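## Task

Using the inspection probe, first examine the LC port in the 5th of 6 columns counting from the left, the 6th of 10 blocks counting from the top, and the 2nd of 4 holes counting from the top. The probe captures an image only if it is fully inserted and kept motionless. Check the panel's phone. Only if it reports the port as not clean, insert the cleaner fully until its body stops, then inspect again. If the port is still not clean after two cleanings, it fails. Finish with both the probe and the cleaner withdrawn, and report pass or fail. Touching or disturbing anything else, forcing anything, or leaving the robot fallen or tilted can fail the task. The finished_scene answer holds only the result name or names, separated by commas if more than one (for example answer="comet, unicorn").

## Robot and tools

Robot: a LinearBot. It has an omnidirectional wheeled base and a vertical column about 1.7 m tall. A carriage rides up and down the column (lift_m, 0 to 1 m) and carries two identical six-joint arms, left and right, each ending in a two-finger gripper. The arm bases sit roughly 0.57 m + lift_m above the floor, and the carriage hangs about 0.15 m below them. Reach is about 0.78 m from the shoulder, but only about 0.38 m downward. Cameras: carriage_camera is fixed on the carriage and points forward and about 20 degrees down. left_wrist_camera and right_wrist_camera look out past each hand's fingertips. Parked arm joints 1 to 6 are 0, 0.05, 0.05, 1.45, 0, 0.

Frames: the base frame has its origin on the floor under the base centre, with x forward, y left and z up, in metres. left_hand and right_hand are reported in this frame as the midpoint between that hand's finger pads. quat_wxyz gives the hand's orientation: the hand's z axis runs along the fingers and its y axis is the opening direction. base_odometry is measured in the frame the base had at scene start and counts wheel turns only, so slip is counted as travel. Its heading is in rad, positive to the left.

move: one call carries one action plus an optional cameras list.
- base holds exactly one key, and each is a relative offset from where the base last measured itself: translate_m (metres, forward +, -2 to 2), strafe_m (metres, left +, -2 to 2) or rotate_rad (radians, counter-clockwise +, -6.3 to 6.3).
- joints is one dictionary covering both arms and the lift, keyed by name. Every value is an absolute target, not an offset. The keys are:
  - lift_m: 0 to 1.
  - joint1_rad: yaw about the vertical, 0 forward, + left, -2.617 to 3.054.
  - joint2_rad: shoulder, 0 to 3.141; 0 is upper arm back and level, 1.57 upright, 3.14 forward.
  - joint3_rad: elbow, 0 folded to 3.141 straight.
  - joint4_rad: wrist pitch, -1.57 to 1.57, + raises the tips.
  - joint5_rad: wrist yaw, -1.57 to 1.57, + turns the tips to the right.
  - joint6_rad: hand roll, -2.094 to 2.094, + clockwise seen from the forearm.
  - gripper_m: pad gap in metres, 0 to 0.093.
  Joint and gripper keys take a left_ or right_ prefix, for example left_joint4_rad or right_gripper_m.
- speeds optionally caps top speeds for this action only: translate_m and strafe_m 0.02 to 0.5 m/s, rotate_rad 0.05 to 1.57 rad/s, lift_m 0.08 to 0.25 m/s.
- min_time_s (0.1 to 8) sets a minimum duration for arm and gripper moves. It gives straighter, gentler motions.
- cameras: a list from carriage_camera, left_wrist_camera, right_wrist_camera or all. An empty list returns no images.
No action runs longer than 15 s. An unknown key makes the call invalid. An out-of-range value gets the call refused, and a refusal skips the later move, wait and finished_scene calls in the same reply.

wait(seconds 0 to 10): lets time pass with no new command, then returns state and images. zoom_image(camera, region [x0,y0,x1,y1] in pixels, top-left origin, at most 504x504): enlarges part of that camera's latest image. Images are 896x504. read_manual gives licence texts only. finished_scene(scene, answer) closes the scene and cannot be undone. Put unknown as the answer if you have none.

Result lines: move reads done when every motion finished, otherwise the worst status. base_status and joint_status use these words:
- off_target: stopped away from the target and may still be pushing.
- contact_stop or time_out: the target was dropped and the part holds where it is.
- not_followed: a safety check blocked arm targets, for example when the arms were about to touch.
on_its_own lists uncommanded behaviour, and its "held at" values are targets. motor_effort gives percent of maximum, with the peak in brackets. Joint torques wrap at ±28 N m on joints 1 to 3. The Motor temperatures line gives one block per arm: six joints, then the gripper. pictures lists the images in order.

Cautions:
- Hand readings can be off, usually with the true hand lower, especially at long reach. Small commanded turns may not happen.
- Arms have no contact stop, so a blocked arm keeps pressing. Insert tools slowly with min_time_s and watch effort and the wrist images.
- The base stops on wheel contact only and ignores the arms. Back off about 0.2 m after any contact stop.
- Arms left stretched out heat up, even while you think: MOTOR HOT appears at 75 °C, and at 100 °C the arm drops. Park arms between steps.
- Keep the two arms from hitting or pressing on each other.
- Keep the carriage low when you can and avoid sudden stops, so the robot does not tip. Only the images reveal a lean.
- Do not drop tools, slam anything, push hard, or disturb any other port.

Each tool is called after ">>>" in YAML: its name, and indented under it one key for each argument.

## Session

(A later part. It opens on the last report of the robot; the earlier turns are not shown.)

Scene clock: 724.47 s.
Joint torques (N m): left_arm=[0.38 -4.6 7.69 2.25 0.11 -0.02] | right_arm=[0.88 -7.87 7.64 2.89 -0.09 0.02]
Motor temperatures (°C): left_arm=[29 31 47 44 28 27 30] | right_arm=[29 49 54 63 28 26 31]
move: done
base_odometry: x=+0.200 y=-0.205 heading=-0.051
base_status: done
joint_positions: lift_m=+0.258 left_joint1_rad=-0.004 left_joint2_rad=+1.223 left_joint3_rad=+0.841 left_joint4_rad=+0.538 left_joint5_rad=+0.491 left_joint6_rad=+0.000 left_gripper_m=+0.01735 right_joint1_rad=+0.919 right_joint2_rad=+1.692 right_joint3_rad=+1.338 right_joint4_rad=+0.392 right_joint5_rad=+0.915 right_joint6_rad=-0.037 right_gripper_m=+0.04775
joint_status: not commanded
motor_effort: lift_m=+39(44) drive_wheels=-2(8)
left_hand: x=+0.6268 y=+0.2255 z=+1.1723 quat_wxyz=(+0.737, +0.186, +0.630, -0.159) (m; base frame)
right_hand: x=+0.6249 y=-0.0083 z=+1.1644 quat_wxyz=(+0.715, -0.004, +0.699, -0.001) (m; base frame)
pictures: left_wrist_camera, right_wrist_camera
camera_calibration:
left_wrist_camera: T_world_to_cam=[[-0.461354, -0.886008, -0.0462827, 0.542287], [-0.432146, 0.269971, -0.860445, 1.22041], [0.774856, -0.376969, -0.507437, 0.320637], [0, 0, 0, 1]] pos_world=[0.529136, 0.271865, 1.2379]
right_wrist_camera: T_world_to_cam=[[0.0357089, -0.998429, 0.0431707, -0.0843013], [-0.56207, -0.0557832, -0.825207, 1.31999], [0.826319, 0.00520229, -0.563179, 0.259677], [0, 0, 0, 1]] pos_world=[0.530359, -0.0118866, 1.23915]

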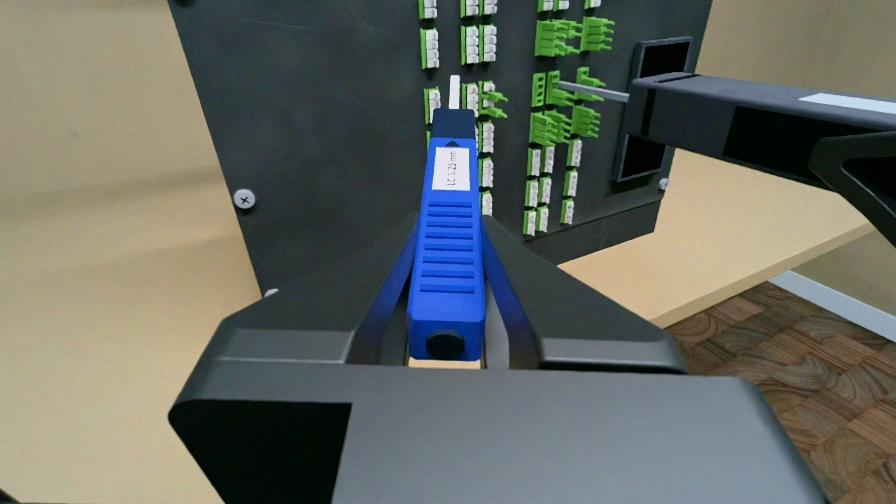

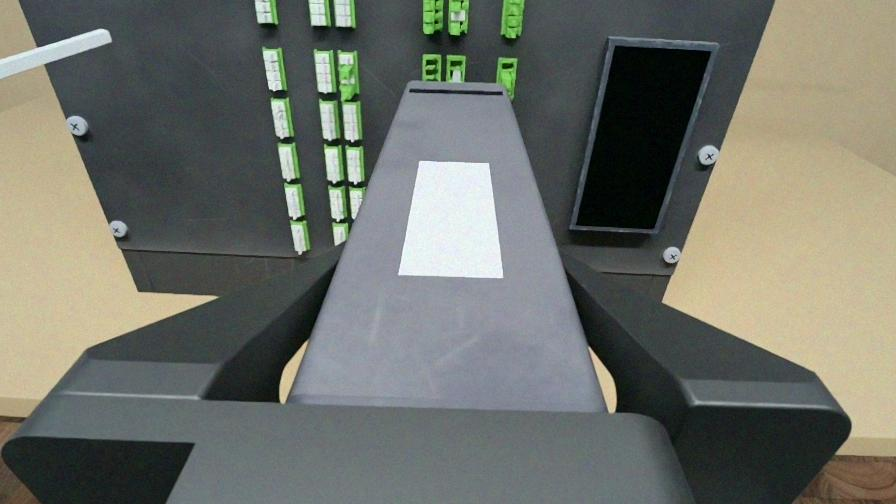

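>>> move:
  joints: {"right_joint1_rad": 0.931}
  min_time_s: 0.3
  cameras: ["left_wrist_camera", "right_wrist_camera"]

>>> zoom_image:
  camera: "right_wrist_camera"
  region: [435, 45, 475, 85]

>>> zoom_image:
  camera: "left_wrist_camera"
  region: [530, 60, 580, 110]

Scene clock: 729.63 s.
Joint torques (N m): left_arm=[0.4 -4.62 7.83 2.26 0.11 -0.02] | right_arm=[0.72 -7.92 7.64 2.84 -0.09 0.02]
Motor temperatures (°C): left_arm=[29 31 47 44 28 27 30] | right_arm=[29 49 54 63 28 26 31]
move: done
base_odometry: x=+0.200 y=-0.205 heading=-0.051
base_status: not commanded
joint_positions: lift_m=+0.258 left_joint1_rad=-0.004 left_joint2_rad=+1.223 left_joint3_rad=+0.841 left_joint4_rad=+0.538 left_joint5_rad=+0.491 left_joint6_rad=+0.000 left_gripper_m=+0.01735 right_joint1_rad=+0.923 right_joint2_rad=+1.692 right_joint3_rad=+1.338 right_joint4_rad=+0.391 right_joint5_rad=+0.915 right_joint6_rad=-0.037 right_gripper_m=+0.04775
joint_status: all done
motor_effort: lift_m=+42(44) drive_wheels=+2(2)
left_hand: x=+0.6268 y=+0.2255 z=+1.1723 quat_wxyz=(+0.737, +0.186, +0.630, -0.159) (m; base frame)
right_hand: x=+0.6236 y=-0.0065 z=+1.1643 quat_wxyz=(+0.715, -0.006, +0.699, +0.000) (m; base frame)
pictures: left_wrist_camera, right_wrist_camera
camera_calibration:
left_wrist_camera: T_world_to_cam=[[-0.461354, -0.886008, -0.0462827, 0.542287], [-0.432146, 0.269971, -0.860445, 1.22041], [0.774856, -0.376969, -0.507437, 0.320637], [0, 0, 0, 1]] pos_world=[0.529136, 0.271865, 1.2379]
right_wrist_camera: T_world_to_cam=[[0.0402641, -0.998242, 0.0435022, -0.0856482], [-0.562024, -0.0586236, -0.825041, 1.31895], [0.826141, 0.00877026, -0.563396, 0.261156], [0, 0, 0, 1]] pos_world=[0.528978, -0.0104664, 1.23905]

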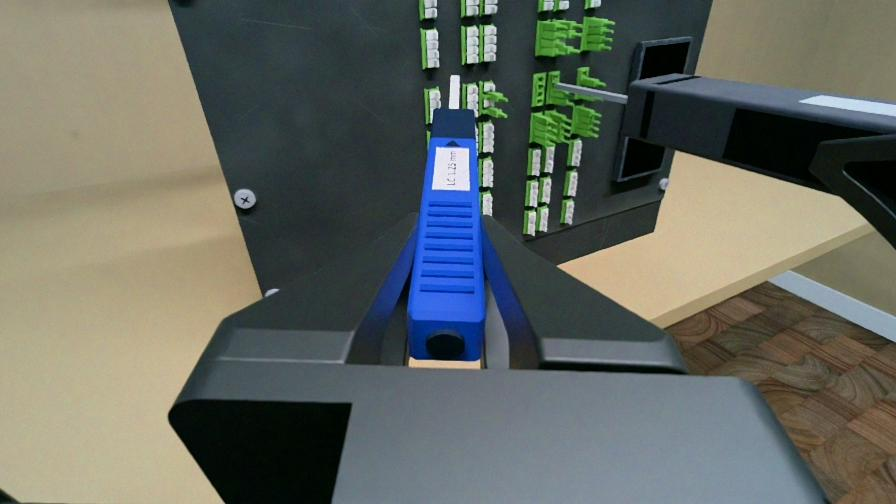

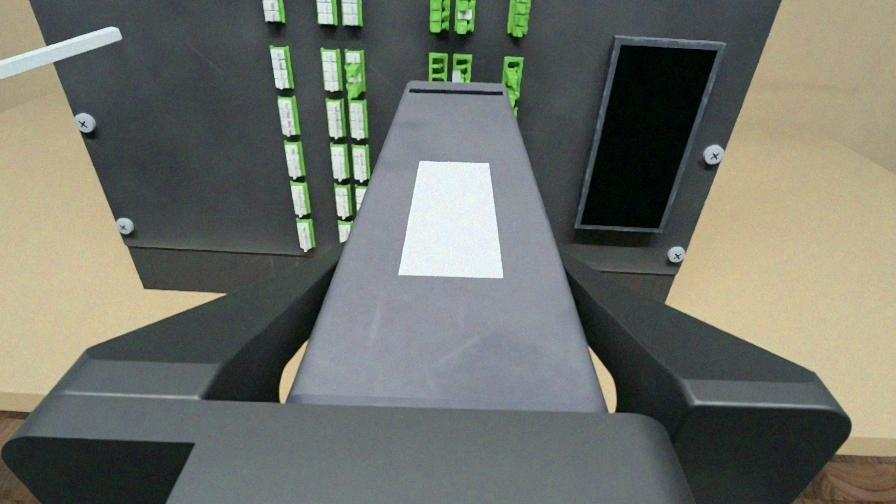

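Scaled by 12.600 from the camera's 896x504 image, which has a finer 1280x720 frame.

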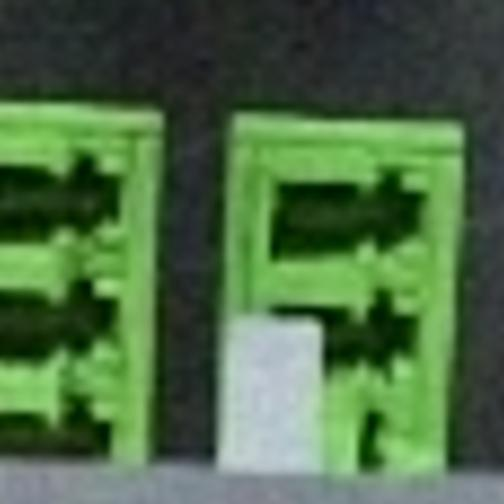

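Scaled by 10.080 from the camera's 896x504 image, which has a finer 1280x720 frame.

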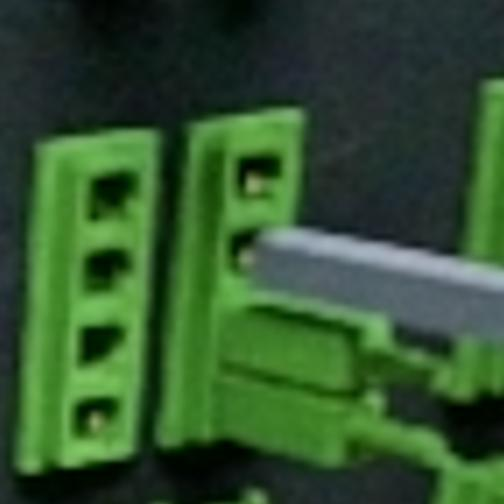

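>>> move:
  base: {"strafe_m": -0.002}
  speeds: {"strafe_m": 0.03}
  cameras: ["left_wrist_camera", "right_wrist_camera"]

>>> zoom_image:
  camera: "right_wrist_camera"
  region: [435, 45, 475, 85]

>>> zoom_image:
  camera: "left_wrist_camera"
  region: [530, 60, 580, 110]

Scene clock: 789.97 s.
Joint torques (N m): left_arm=[0.47 -4.66 7.92 2.28 0.07 -0.02] | right_arm=[0.68 -7.91 7.61 2.84 -0.09 0.02]
Motor temperatures (°C): left_arm=[29 31 47 44 28 27 30] | right_arm=[29 49 54 63 28 26 31]
move: done
base_odometry: x=+0.200 y=-0.207 heading=-0.051
base_status: done
joint_positions: lift_m=+0.258 left_joint1_rad=-0.003 left_joint2_rad=+1.223 left_joint3_rad=+0.841 left_joint4_rad=+0.538 left_joint5_rad=+0.494 left_joint6_rad=+0.000 left_gripper_m=+0.01735 right_joint1_rad=+0.923 right_joint2_rad=+1.692 right_joint3_rad=+1.338 right_joint4_rad=+0.391 right_joint5_rad=+0.915 right_joint6_rad=-0.037 right_gripper_m=+0.04775
joint_status: not commanded
motor_effort: lift_m=+38(44) drive_wheels=+3(5)
left_hand: x=+0.6267 y=+0.2258 z=+1.1723 quat_wxyz=(+0.737, +0.187, +0.630, -0.160) (m; base frame)
right_hand: x=+0.6236 y=-0.0065 z=+1.1643 quat_wxyz=(+0.715, -0.006, +0.699, +0.000) (m; base frame)
pictures: left_wrist_camera, right_wrist_camera
camera_calibration:
left_wrist_camera: T_world_to_cam=[[-0.462015, -0.885649, -0.0465665, 0.543156], [-0.432011, 0.270601, -0.860315, 1.21993], [0.774538, -0.377361, -0.507631, 0.321266], [0, 0, 0, 1]] pos_world=[0.529136, 0.272165, 1.2379]
right_wrist_camera: T_world_to_cam=[[0.0402641, -0.998242, 0.0435022, -0.0856482], [-0.562024, -0.0586236, -0.825041, 1.31895], [0.826141, 0.00877026, -0.563396, 0.261156], [0, 0, 0, 1]] pos_world=[0.528978, -0.0104664, 1.23905]

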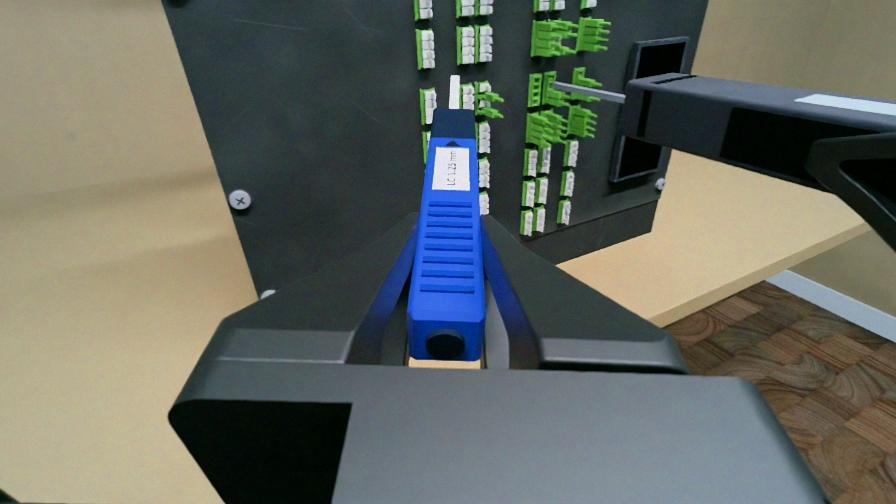

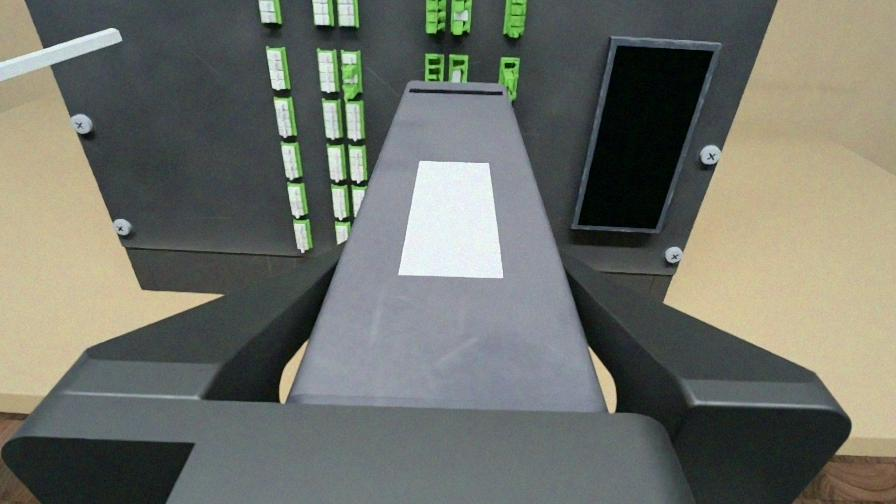

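Scaled by 12.600 from the camera's 896x504 image, which has a finer 1280x720 frame.

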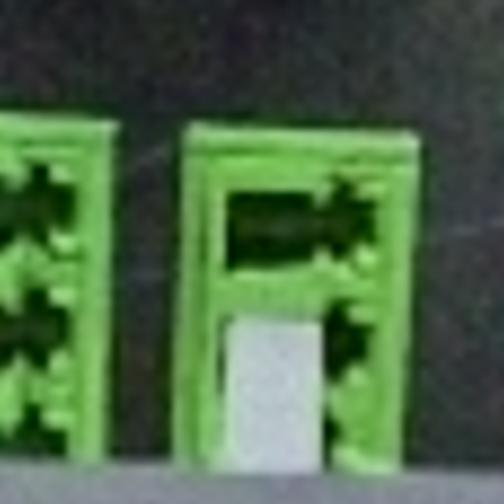

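Scaled by 10.080 from the camera's 896x504 image, which has a finer 1280x720 frame.

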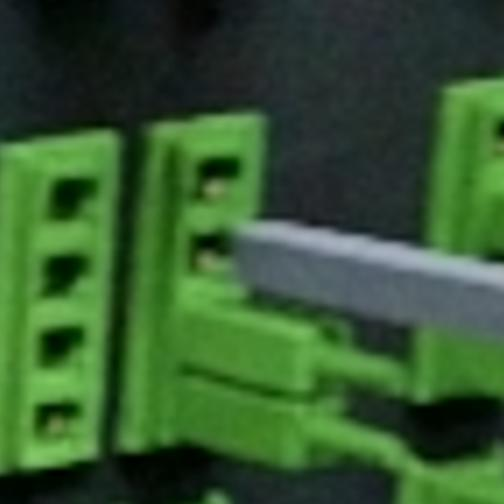

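>>> move:
  base: {"translate_m": 0.0025}
  speeds: {"translate_m": 0.03}
  cameras: ["left_wrist_camera", "right_wrist_camera"]

>>> zoom_image:
  camera: "right_wrist_camera"
  region: [435, 45, 475, 85]

>>> zoom_image:
  camera: "left_wrist_camera"
  region: [530, 60, 580, 110]

Scene clock: 804.87 s.
Joint torques (N m): left_arm=[0.27 -4.72 7.8 2.25 0.08 -0.02] | right_arm=[0.65 -7.92 7.65 2.82 -0.08 0.02]
Motor temperatures (°C): left_arm=[29 31 47 44 28 27 30] | right_arm=[29 50 54 63 28 26 31]
move: done
base_odometry: x=+0.202 y=-0.207 heading=-0.051
base_status: done
joint_positions: lift_m=+0.258 left_joint1_rad=-0.003 left_joint2_rad=+1.224 left_joint3_rad=+0.841 left_joint4_rad=+0.539 left_joint5_rad=+0.494 left_joint6_rad=+0.000 left_gripper_m=+0.01735 right_joint1_rad=+0.924 right_joint2_rad=+1.692 right_joint3_rad=+1.338 right_joint4_rad=+0.392 right_joint5_rad=+0.913 right_joint6_rad=-0.037 right_gripper_m=+0.04775
joint_status: not commanded
motor_effort: lift_m=+41(43) drive_wheels=-1(10)
left_hand: x=+0.6270 y=+0.2258 z=+1.1719 quat_wxyz=(+0.737, +0.187, +0.630, -0.160) (m; base frame)
right_hand: x=+0.6233 y=-0.0059 z=+1.1644 quat_wxyz=(+0.715, -0.006, +0.699, +0.001) (m; base frame)
pictures: left_wrist_camera, right_wrist_camera
camera_calibration:
left_wrist_camera: T_world_to_cam=[[-0.462063, -0.885641, -0.0462385, 0.542903], [-0.432596, 0.270598, -0.860022, 1.21984], [0.774182, -0.377382, -0.508158, 0.321776], [0, 0, 0, 1]] pos_world=[0.529438, 0.272165, 1.2377]
right_wrist_camera: T_world_to_cam=[[0.0425526, -0.998161, 0.043182, -0.086148], [-0.561697, -0.0596447, -0.82519, 1.31894], [0.826248, 0.0108588, -0.563202, 0.261091], [0, 0, 0, 1]] pos_world=[0.528787, -0.0101566, 1.23915]

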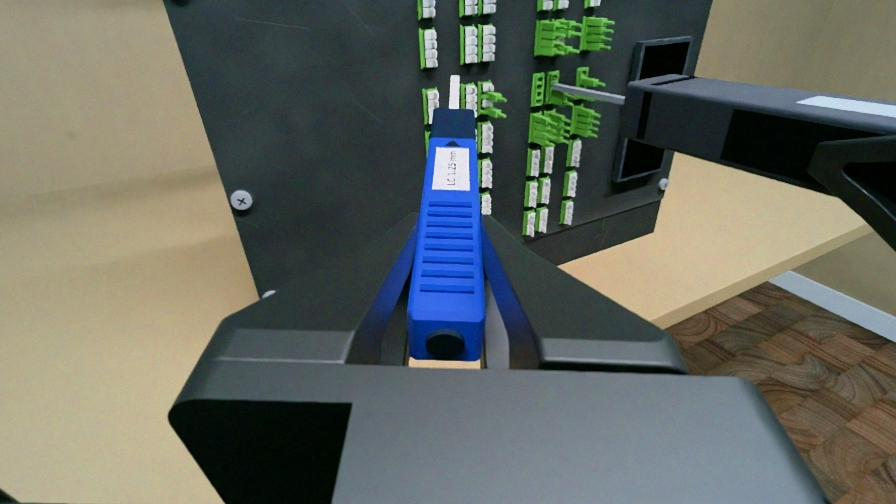

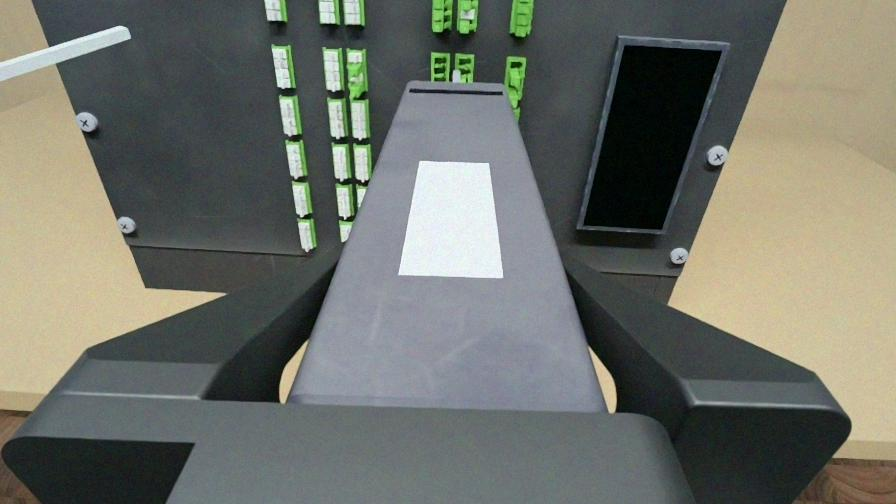

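Scaled by 12.600 from the camera's 896x504 image, which has a finer 1280x720 frame.

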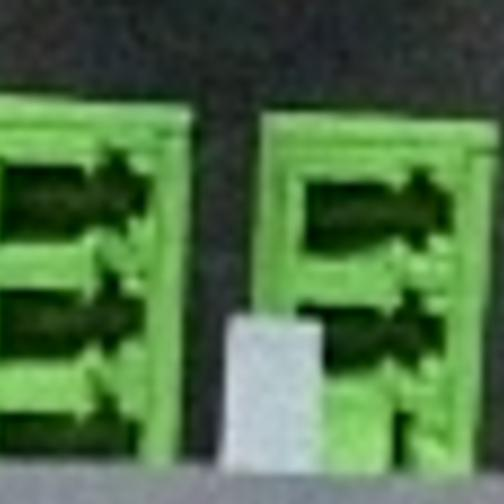

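Scaled by 10.080 from the camera's 896x504 image, which has a finer 1280x720 frame.

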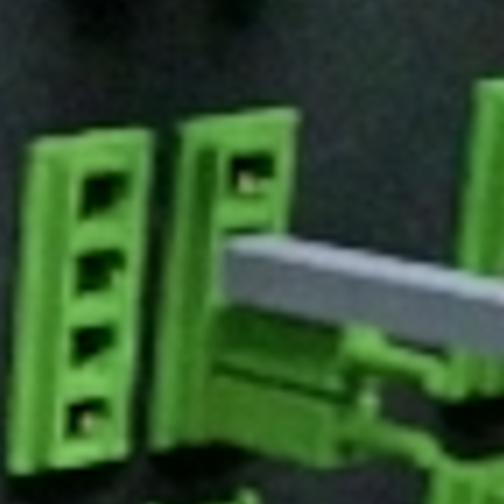

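>>> move:
  joints: {"right_joint1_rad": 0.924, "right_joint5_rad": 0.932, "right_joint3_rad": 1.355}
  min_time_s: 0.5
  cameras: ["left_wrist_camera", "right_wrist_camera"]

>>> zoom_image:
  camera: "right_wrist_camera"
  region: [435, 45, 475, 85]

>>> zoom_image:
  camera: "left_wrist_camera"
  region: [530, 60, 580, 110]

Scene clock: 830.33 s.
Joint torques (N m): left_arm=[0.25 -4.7 7.82 2.25 0.08 -0.02] | right_arm=[0.02 -7.94 9.61 2.84 0.14 0.02]
Motor temperatures (°C): left_arm=[29 31 47 44 28 27 30] | right_arm=[29 50 54 63 28 26 31]
move: done
base_odometry: x=+0.202 y=-0.207 heading=-0.051
base_status: not commanded
joint_positions: lift_m=+0.258 left_joint1_rad=-0.003 left_joint2_rad=+1.224 left_joint3_rad=+0.841 left_joint4_rad=+0.539 left_joint5_rad=+0.494 left_joint6_rad=+0.000 left_gripper_m=+0.01735 right_joint1_rad=+0.924 right_joint2_rad=+1.692 right_joint3_rad=+1.338 right_joint4_rad=+0.391 right_joint5_rad=+0.921 right_joint6_rad=-0.037 right_gripper_m=+0.04775
joint_status: all done
motor_effort: lift_m=+41(45) drive_wheels=-1(1)
left_hand: x=+0.6270 y=+0.2258 z=+1.1719 quat_wxyz=(+0.737, +0.187, +0.630, -0.160) (m; base frame)
right_hand: x=+0.6234 y=-0.0073 z=+1.1643 quat_wxyz=(+0.715, -0.004, +0.699, -0.002) (m; base frame)
pictures: left_wrist_camera, right_wrist_camera
camera_calibration:
left_wrist_camera: T_world_to_cam=[[-0.462063, -0.885641, -0.0462385, 0.542903], [-0.432596, 0.270598, -0.860022, 1.21984], [0.774182, -0.377382, -0.508158, 0.321776], [0, 0, 0, 1]] pos_world=[0.529438, 0.272165, 1.2377]
right_wrist_camera: T_world_to_cam=[[0.0341793, -0.998475, 0.0433448, -0.0825554], [-0.56257, -0.0550679, -0.824914, 1.31897], [0.826043, 0.00381049, -0.563594, 0.261587], [0, 0, 0, 1]] pos_world=[0.528754, -0.0107932, 1.23905]

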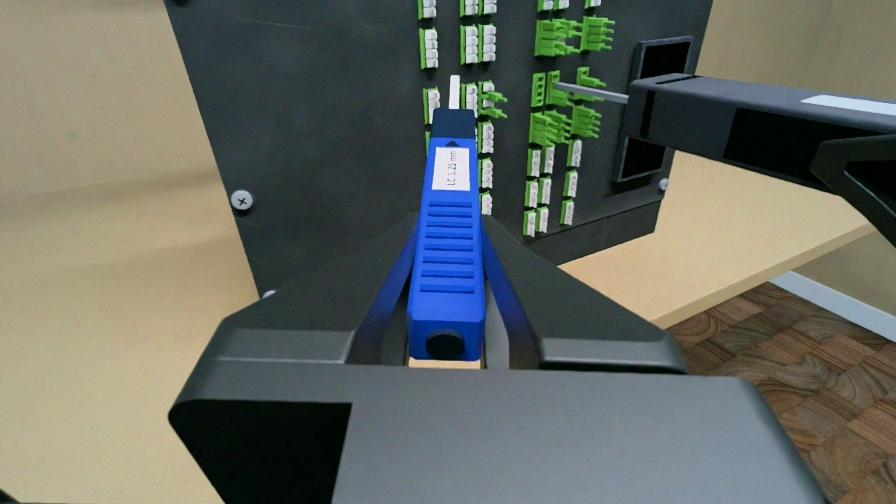

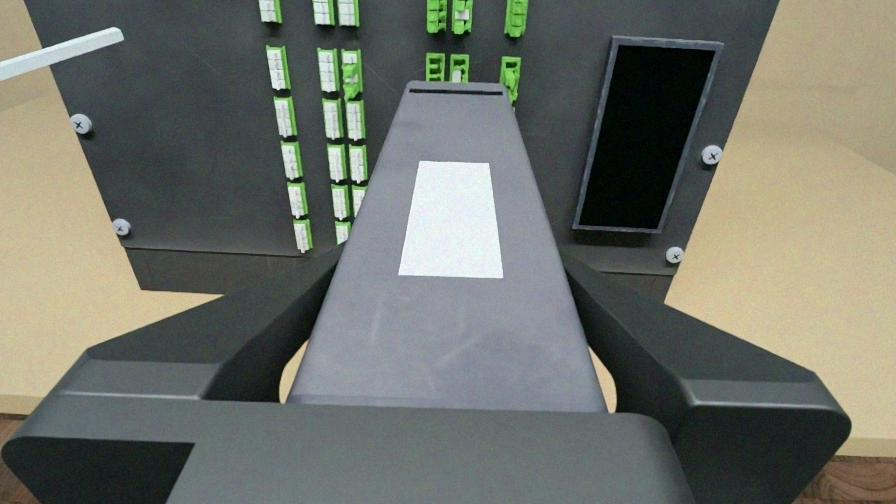

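Scaled by 12.600 from the camera's 896x504 image, which has a finer 1280x720 frame.

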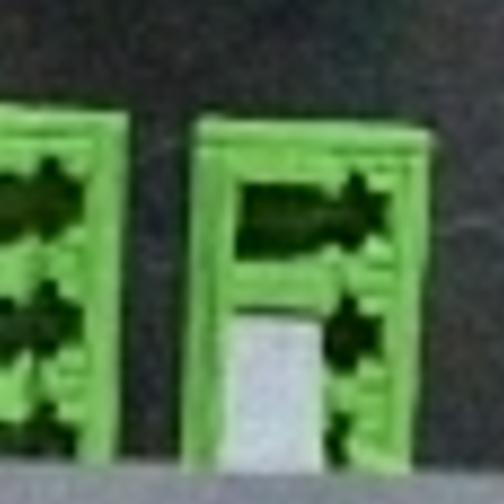

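Scaled by 10.080 from the camera's 896x504 image, which has a finer 1280x720 frame.

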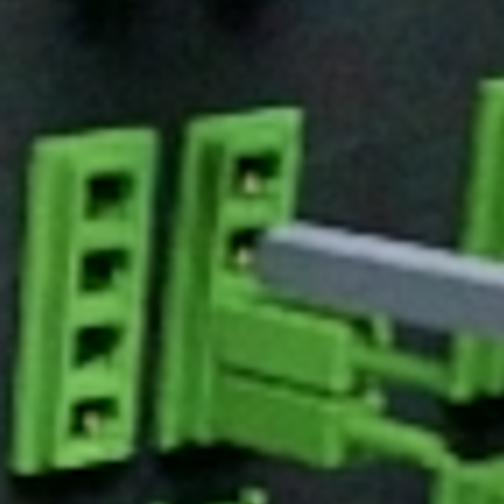

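>>> move:
  joints: {"right_joint5_rad": 0.922}
  min_time_s: 0.2
  base: {"translate_m": 0.003}
  speeds: {"translate_m": 0.02}
  cameras: ["left_wrist_camera", "right_wrist_camera"]

>>> zoom_image:
  camera: "right_wrist_camera"
  region: [435, 45, 475, 85]

>>> zoom_image:
  camera: "left_wrist_camera"
  region: [530, 60, 580, 110]

Scene clock: 850.87 s.
Joint torques (N m): left_arm=[0.25 -4.64 7.83 2.24 0.07 -0.02] | right_arm=[-0.03 -7.9 9.63 2.84 0.03 0.01]
Motor temperatures (°C): left_arm=[29 30 47 44 28 27 30] | right_arm=[29 50 57 63 28 26 31]
move: done
base_odometry: x=+0.205 y=-0.207 heading=-0.051
base_status: done
joint_positions: lift_m=+0.258 left_joint1_rad=-0.003 left_joint2_rad=+1.224 left_joint3_rad=+0.841 left_joint4_rad=+0.539 left_joint5_rad=+0.494 left_joint6_rad=+0.000 left_gripper_m=+0.01735 right_joint1_rad=+0.925 right_joint2_rad=+1.692 right_joint3_rad=+1.338 right_joint4_rad=+0.391 right_joint5_rad=+0.922 right_joint6_rad=-0.037 right_gripper_m=+0.04775
joint_status: all done
motor_effort: lift_m=+42(44) drive_wheels=-1(7)
left_hand: x=+0.6270 y=+0.2258 z=+1.1720 quat_wxyz=(+0.737, +0.187, +0.630, -0.160) (m; base frame)
right_hand: x=+0.6232 y=-0.0073 z=+1.1643 quat_wxyz=(+0.715, -0.003, +0.699, -0.002) (m; base frame)
pictures: left_wrist_camera, right_wrist_camera
camera_calibration:
left_wrist_camera: T_world_to_cam=[[-0.462037, -0.885646, -0.0464041, 0.543095], [-0.43227, 0.270584, -0.86019, 1.21987], [0.77438, -0.377381, -0.507858, 0.3213], [0, 0, 0, 1]] pos_world=[0.529437, 0.272165, 1.2377]
right_wrist_camera: T_world_to_cam=[[0.0338194, -0.998488, 0.0433447, -0.0822634], [-0.56259, -0.0548651, -0.824913, 1.31893], [0.826044, 0.00351279, -0.563595, 0.261667], [0, 0, 0, 1]] pos_world=[0.528652, -0.0106948, 1.23905]

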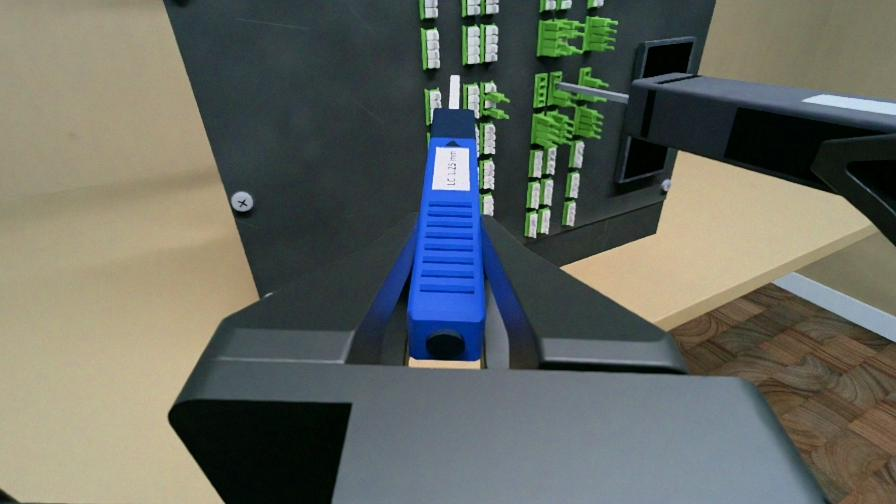

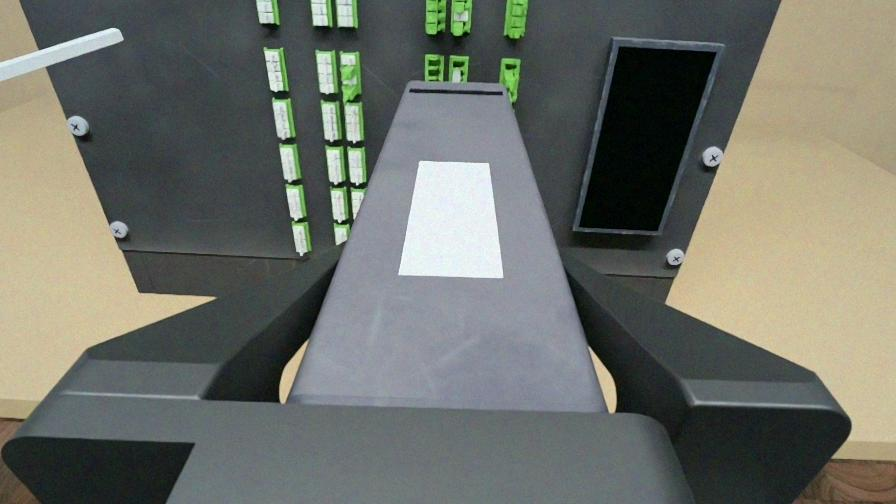

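Scaled by 12.600 from the camera's 896x504 image, which has a finer 1280x720 frame.

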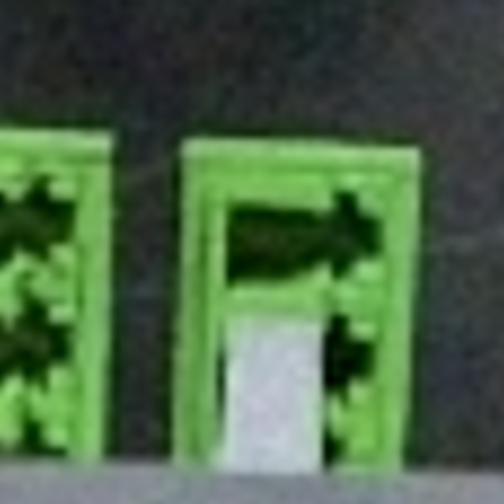

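Scaled by 10.080 from the camera's 896x504 image, which has a finer 1280x720 frame.

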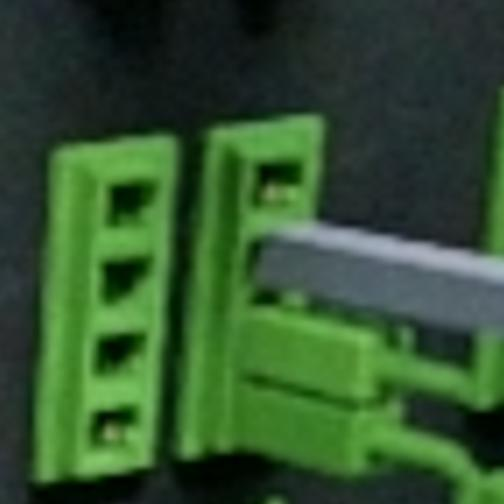

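>>> move:
  joints: {"lift_m": 0.2574}
  cameras: ["left_wrist_camera", "right_wrist_camera"]

>>> zoom_image:
  camera: "right_wrist_camera"
  region: [435, 45, 475, 85]

>>> zoom_image:
  camera: "left_wrist_camera"
  region: [530, 60, 580, 110]

Scene clock: 885.87 s.
Joint torques (N m): left_arm=[0.28 -4.71 7.75 2.24 0.1 -0.02] | right_arm=[-0.01 -7.91 9.59 2.83 0.01 0.02]
Motor temperatures (°C): left_arm=[29 30 48 44 28 27 30] | right_arm=[29 50 59 63 28 26 31]
move: done
base_odometry: x=+0.205 y=-0.207 heading=-0.051
base_status: not commanded
joint_positions: lift_m=+0.258 left_joint1_rad=-0.003 left_joint2_rad=+1.224 left_joint3_rad=+0.841 left_joint4_rad=+0.539 left_joint5_rad=+0.494 left_joint6_rad=+0.000 left_gripper_m=+0.01735 right_joint1_rad=+0.925 right_joint2_rad=+1.692 right_joint3_rad=+1.338 right_joint4_rad=+0.392 right_joint5_rad=+0.922 right_joint6_rad=-0.037 right_gripper_m=+0.04775
joint_status: all done
motor_effort: lift_m=+33(35) drive_wheels=-1(1)
left_hand: x=+0.6270 y=+0.2258 z=+1.1716 quat_wxyz=(+0.737, +0.187, +0.630, -0.160) (m; base frame)
right_hand: x=+0.6232 y=-0.0073 z=+1.1641 quat_wxyz=(+0.715, -0.003, +0.699, -0.002) (m; base frame)
pictures: left_wrist_camera, right_wrist_camera
camera_calibration:
left_wrist_camera: T_world_to_cam=[[-0.462063, -0.885641, -0.0462385, 0.542885], [-0.432596, 0.270598, -0.860022, 1.21949], [0.774182, -0.377382, -0.508158, 0.321573], [0, 0, 0, 1]] pos_world=[0.529438, 0.272165, 1.2373]
right_wrist_camera: T_world_to_cam=[[0.0338535, -0.998513, 0.0427241, -0.0816043], [-0.562176, -0.0543696, -0.825228, 1.31894], [0.826324, 0.0039184, -0.563181, 0.260899], [0, 0, 0, 1]] pos_world=[0.528652, -0.0107952, 1.23885]

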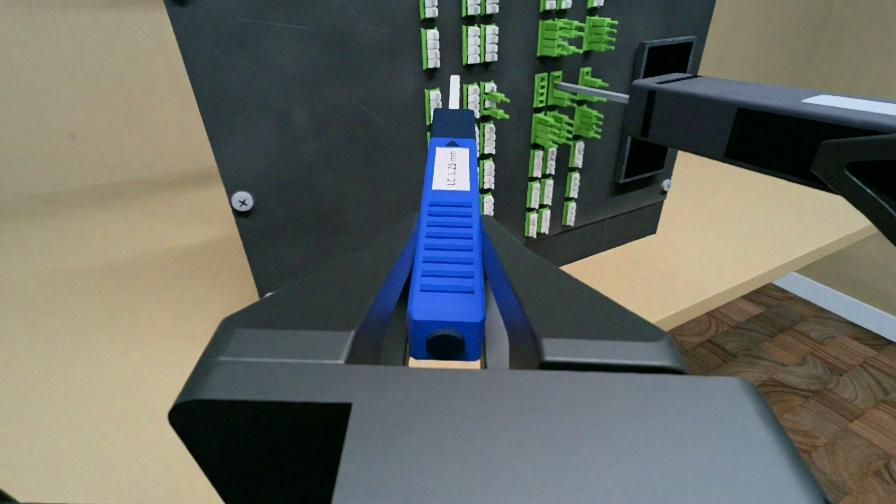

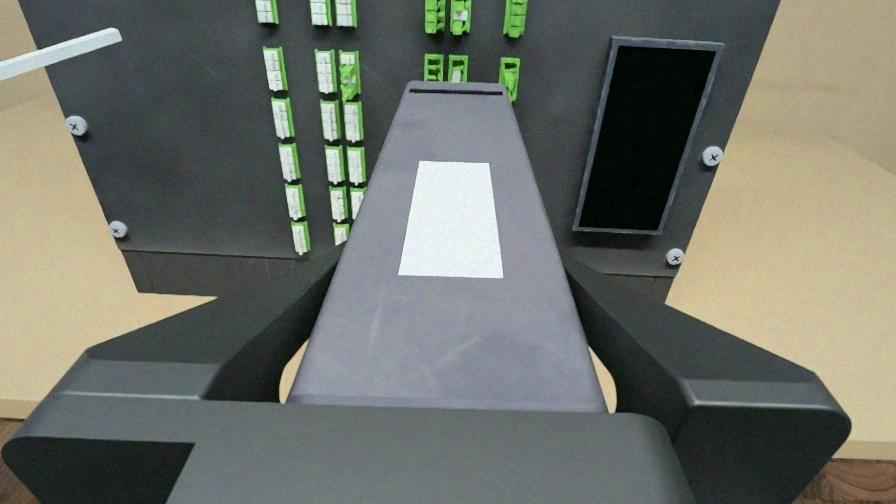

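Scaled by 12.600 from the camera's 896x504 image, which has a finer 1280x720 frame.

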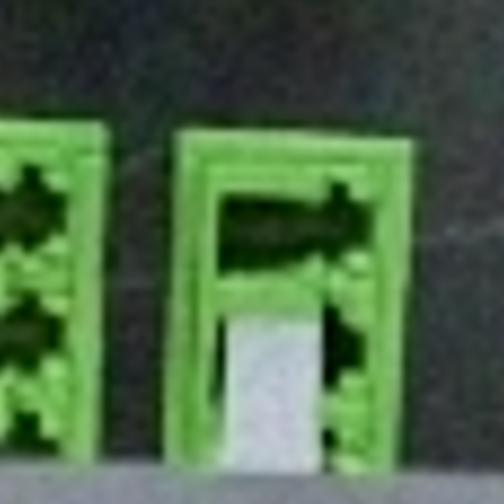

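Scaled by 10.080 from the camera's 896x504 image, which has a finer 1280x720 frame.

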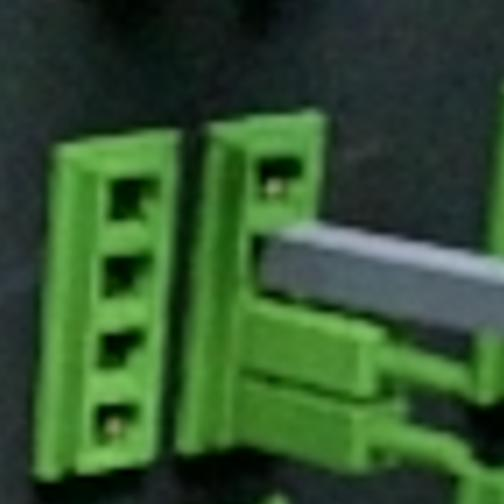

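>>> move:
  joints: {"right_joint5_rad": 0.902, "lift_m": 0.2570}
  min_time_s: 0.3
  cameras: []

>>> move:
  joints: {"right_joint5_rad": 0.9312}
  min_time_s: 0.5
  cameras: ["left_wrist_camera", "right_wrist_camera"]

>>> zoom_image:
  camera: "right_wrist_camera"
  region: [435, 45, 475, 85]

>>> zoom_image:
  camera: "left_wrist_camera"
  region: [530, 60, 580, 110]

Scene clock: 906.00 s.
Joint torques (N m): left_arm=[0.25 -4.68 7.82 2.27 0.08 -0.02] | right_arm=[-0.01 -7.92 9.61 2.84 -0.13 0.02]
Motor temperatures (°C): left_arm=[29 31 48 44 28 27 30] | right_arm=[29 50 60 64 28 26 31]
move: done
base_odometry: x=+0.205 y=-0.207 heading=-0.051
base_status: not commanded
joint_positions: lift_m=+0.257 left_joint1_rad=-0.003 left_joint2_rad=+1.224 left_joint3_rad=+0.841 left_joint4_rad=+0.539 left_joint5_rad=+0.494 left_joint6_rad=+0.000 left_gripper_m=+0.01735 right_joint1_rad=+0.925 right_joint2_rad=+1.692 right_joint3_rad=+1.338 right_joint4_rad=+0.392 right_joint5_rad=+0.916 right_joint6_rad=-0.037 right_gripper_m=+0.04775
joint_status: all done
motor_effort: lift_m=+29(33) drive_wheels=-1(1)
left_hand: x=+0.6270 y=+0.2258 z=+1.1713 quat_wxyz=(+0.737, +0.187, +0.630, -0.160) (m; base frame)
right_hand: x=+0.6232 y=-0.0063 z=+1.1639 quat_wxyz=(+0.715, -0.005, +0.699, +0.000) (m; base frame)
pictures: none
No camera images: "cameras" was empty.

Scene clock: 906.80 s.
Joint torques (N m): left_arm=[0.23 -4.67 7.84 2.27 0.08 -0.03] | right_arm=[-0.02 -7.91 9.59 2.83 0.15 0.02]
Motor temperatures (°C): left_arm=[29 31 48 44 28 27 30] | right_arm=[29 50 60 64 28 26 31]
move: done
base_odometry: x=+0.205 y=-0.207 heading=-0.051
base_status: not commanded
joint_positions: lift_m=+0.257 left_joint1_rad=-0.003 left_joint2_rad=+1.224 left_joint3_rad=+0.841 left_joint4_rad=+0.539 left_joint5_rad=+0.494 left_joint6_rad=+0.000 left_gripper_m=+0.01735 right_joint1_rad=+0.925 right_joint2_rad=+1.692 right_joint3_rad=+1.338 right_joint4_rad=+0.392 right_joint5_rad=+0.920 right_joint6_rad=-0.037 right_gripper_m=+0.04775
joint_status: all done
motor_effort: lift_m=+29(36) drive_wheels=-1(1)
left_hand: x=+0.6270 y=+0.2258 z=+1.1713 quat_wxyz=(+0.737, +0.187, +0.630, -0.160) (m; base frame)
right_hand: x=+0.6232 y=-0.0070 z=+1.1638 quat_wxyz=(+0.715, -0.004, +0.699, -0.001) (m; base frame)
pictures: left_wrist_camera, right_wrist_camera
camera_calibration:
left_wrist_camera: T_world_to_cam=[[-0.462063, -0.885641, -0.0462385, 0.542876], [-0.432596, 0.270598, -0.860022, 1.21932], [0.774182, -0.377382, -0.508158, 0.321471], [0, 0, 0, 1]] pos_world=[0.529438, 0.272165, 1.2371]
right_wrist_camera: T_world_to_cam=[[0.0357095, -0.998445, 0.0428108, -0.0824719], [-0.562071, -0.0554862, -0.825226, 1.31864], [0.826318, 0.0054057, -0.563178, 0.260738], [0, 0, 0, 1]] pos_world=[0.528659, -0.010587, 1.23855]

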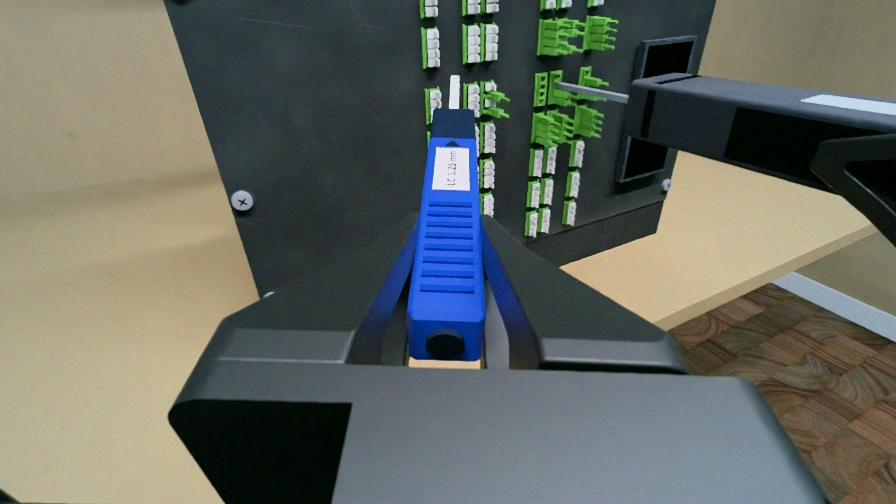

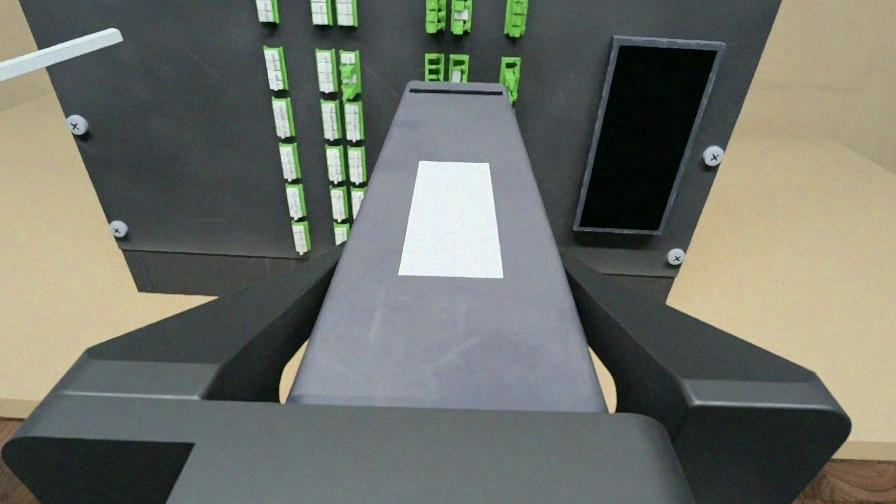

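Scaled by 12.600 from the camera's 896x504 image, which has a finer 1280x720 frame.

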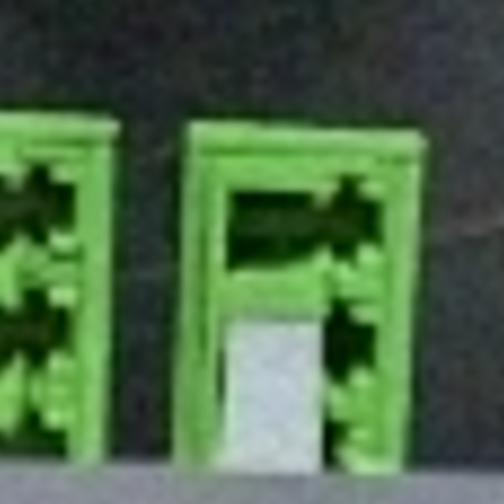

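Scaled by 10.080 from the camera's 896x504 image, which has a finer 1280x720 frame.

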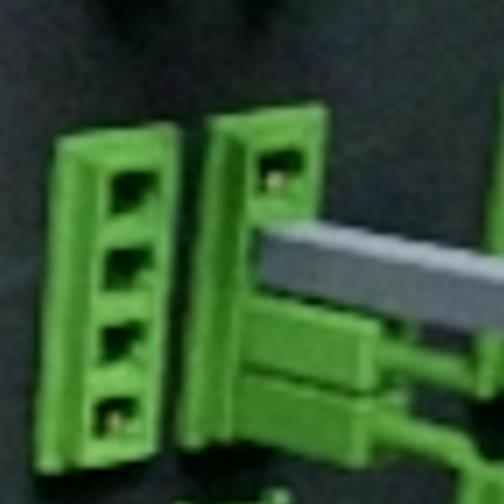

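>>> move:
  joints: {"right_joint5_rad": 0.9205}
  min_time_s: 0.2
  base: {"translate_m": 0.002}
  speeds: {"translate_m": 0.02}
  cameras: ["left_wrist_camera", "right_wrist_camera"]

>>> zoom_image:
  camera: "right_wrist_camera"
  region: [435, 45, 475, 85]

>>> zoom_image:
  camera: "left_wrist_camera"
  region: [530, 60, 580, 110]

Scene clock: 914.77 s.
Joint torques (N m): left_arm=[0.38 -4.6 7.8 2.25 0.08 -0.03] | right_arm=[-0.06 -7.87 9.62 2.83 0.01 0.02]
Motor temperatures (°C): left_arm=[29 31 48 44 28 27 30] | right_arm=[29 50 60 64 28 26 31]
move: done
base_odometry: x=+0.207 y=-0.207 heading=-0.051
base_status: done
joint_positions: lift_m=+0.257 left_joint1_rad=-0.003 left_joint2_rad=+1.224 left_joint3_rad=+0.841 left_joint4_rad=+0.538 left_joint5_rad=+0.494 left_joint6_rad=+0.000 left_gripper_m=+0.01735 right_joint1_rad=+0.925 right_joint2_rad=+1.692 right_joint3_rad=+1.338 right_joint4_rad=+0.392 right_joint5_rad=+0.921 right_joint6_rad=-0.037 right_gripper_m=+0.04775
joint_status: all done
motor_effort: lift_m=+31(33) drive_wheels=-2(8)
left_hand: x=+0.6270 y=+0.2258 z=+1.1712 quat_wxyz=(+0.737, +0.187, +0.630, -0.160) (m; base frame)
right_hand: x=+0.6230 y=-0.0069 z=+1.1638 quat_wxyz=(+0.715, -0.004, +0.699, -0.001) (m; base frame)
pictures: left_wrist_camera, right_wrist_camera
camera_calibration:
left_wrist_camera: T_world_to_cam=[[-0.462093, -0.885645, -0.0458645, 0.542473], [-0.433271, 0.270583, -0.859687, 1.21923], [0.773787, -0.377384, -0.508758, 0.322293], [0, 0, 0, 1]] pos_world=[0.529541, 0.272165, 1.237]
right_wrist_camera: T_world_to_cam=[[0.0352944, -0.998463, 0.0427274, -0.0820442], [-0.562095, -0.0551836, -0.82523, 1.31855], [0.826319, 0.00510915, -0.563179, 0.260901], [0, 0, 0, 1]] pos_world=[0.528458, -0.0104889, 1.23855]

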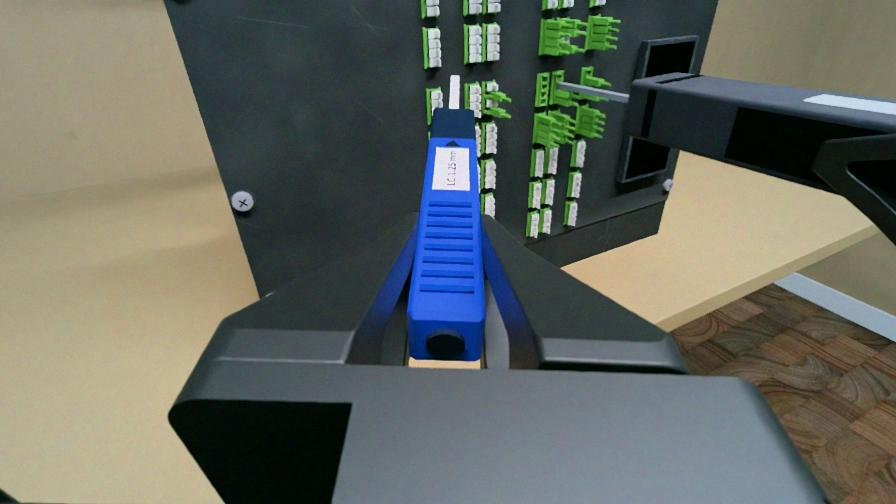

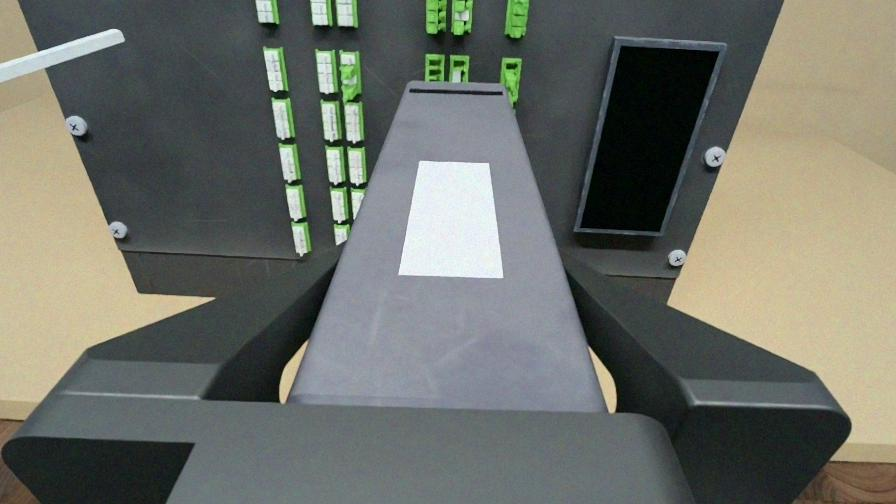

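Scaled by 12.600 from the camera's 896x504 image, which has a finer 1280x720 frame.

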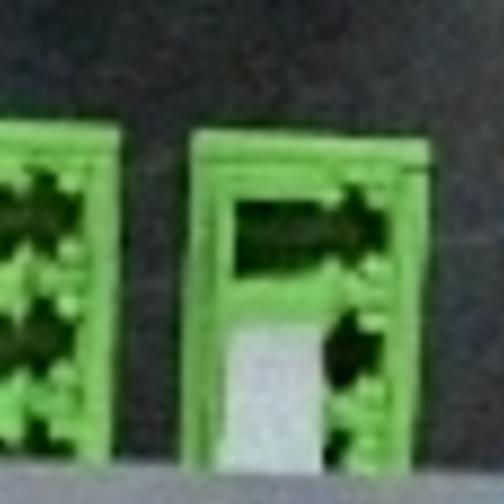

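Scaled by 10.080 from the camera's 896x504 image, which has a finer 1280x720 frame.

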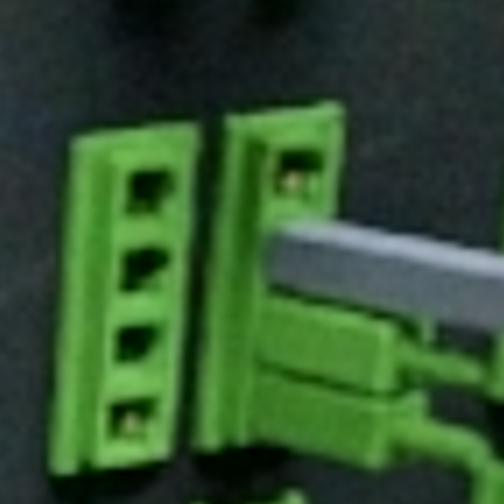

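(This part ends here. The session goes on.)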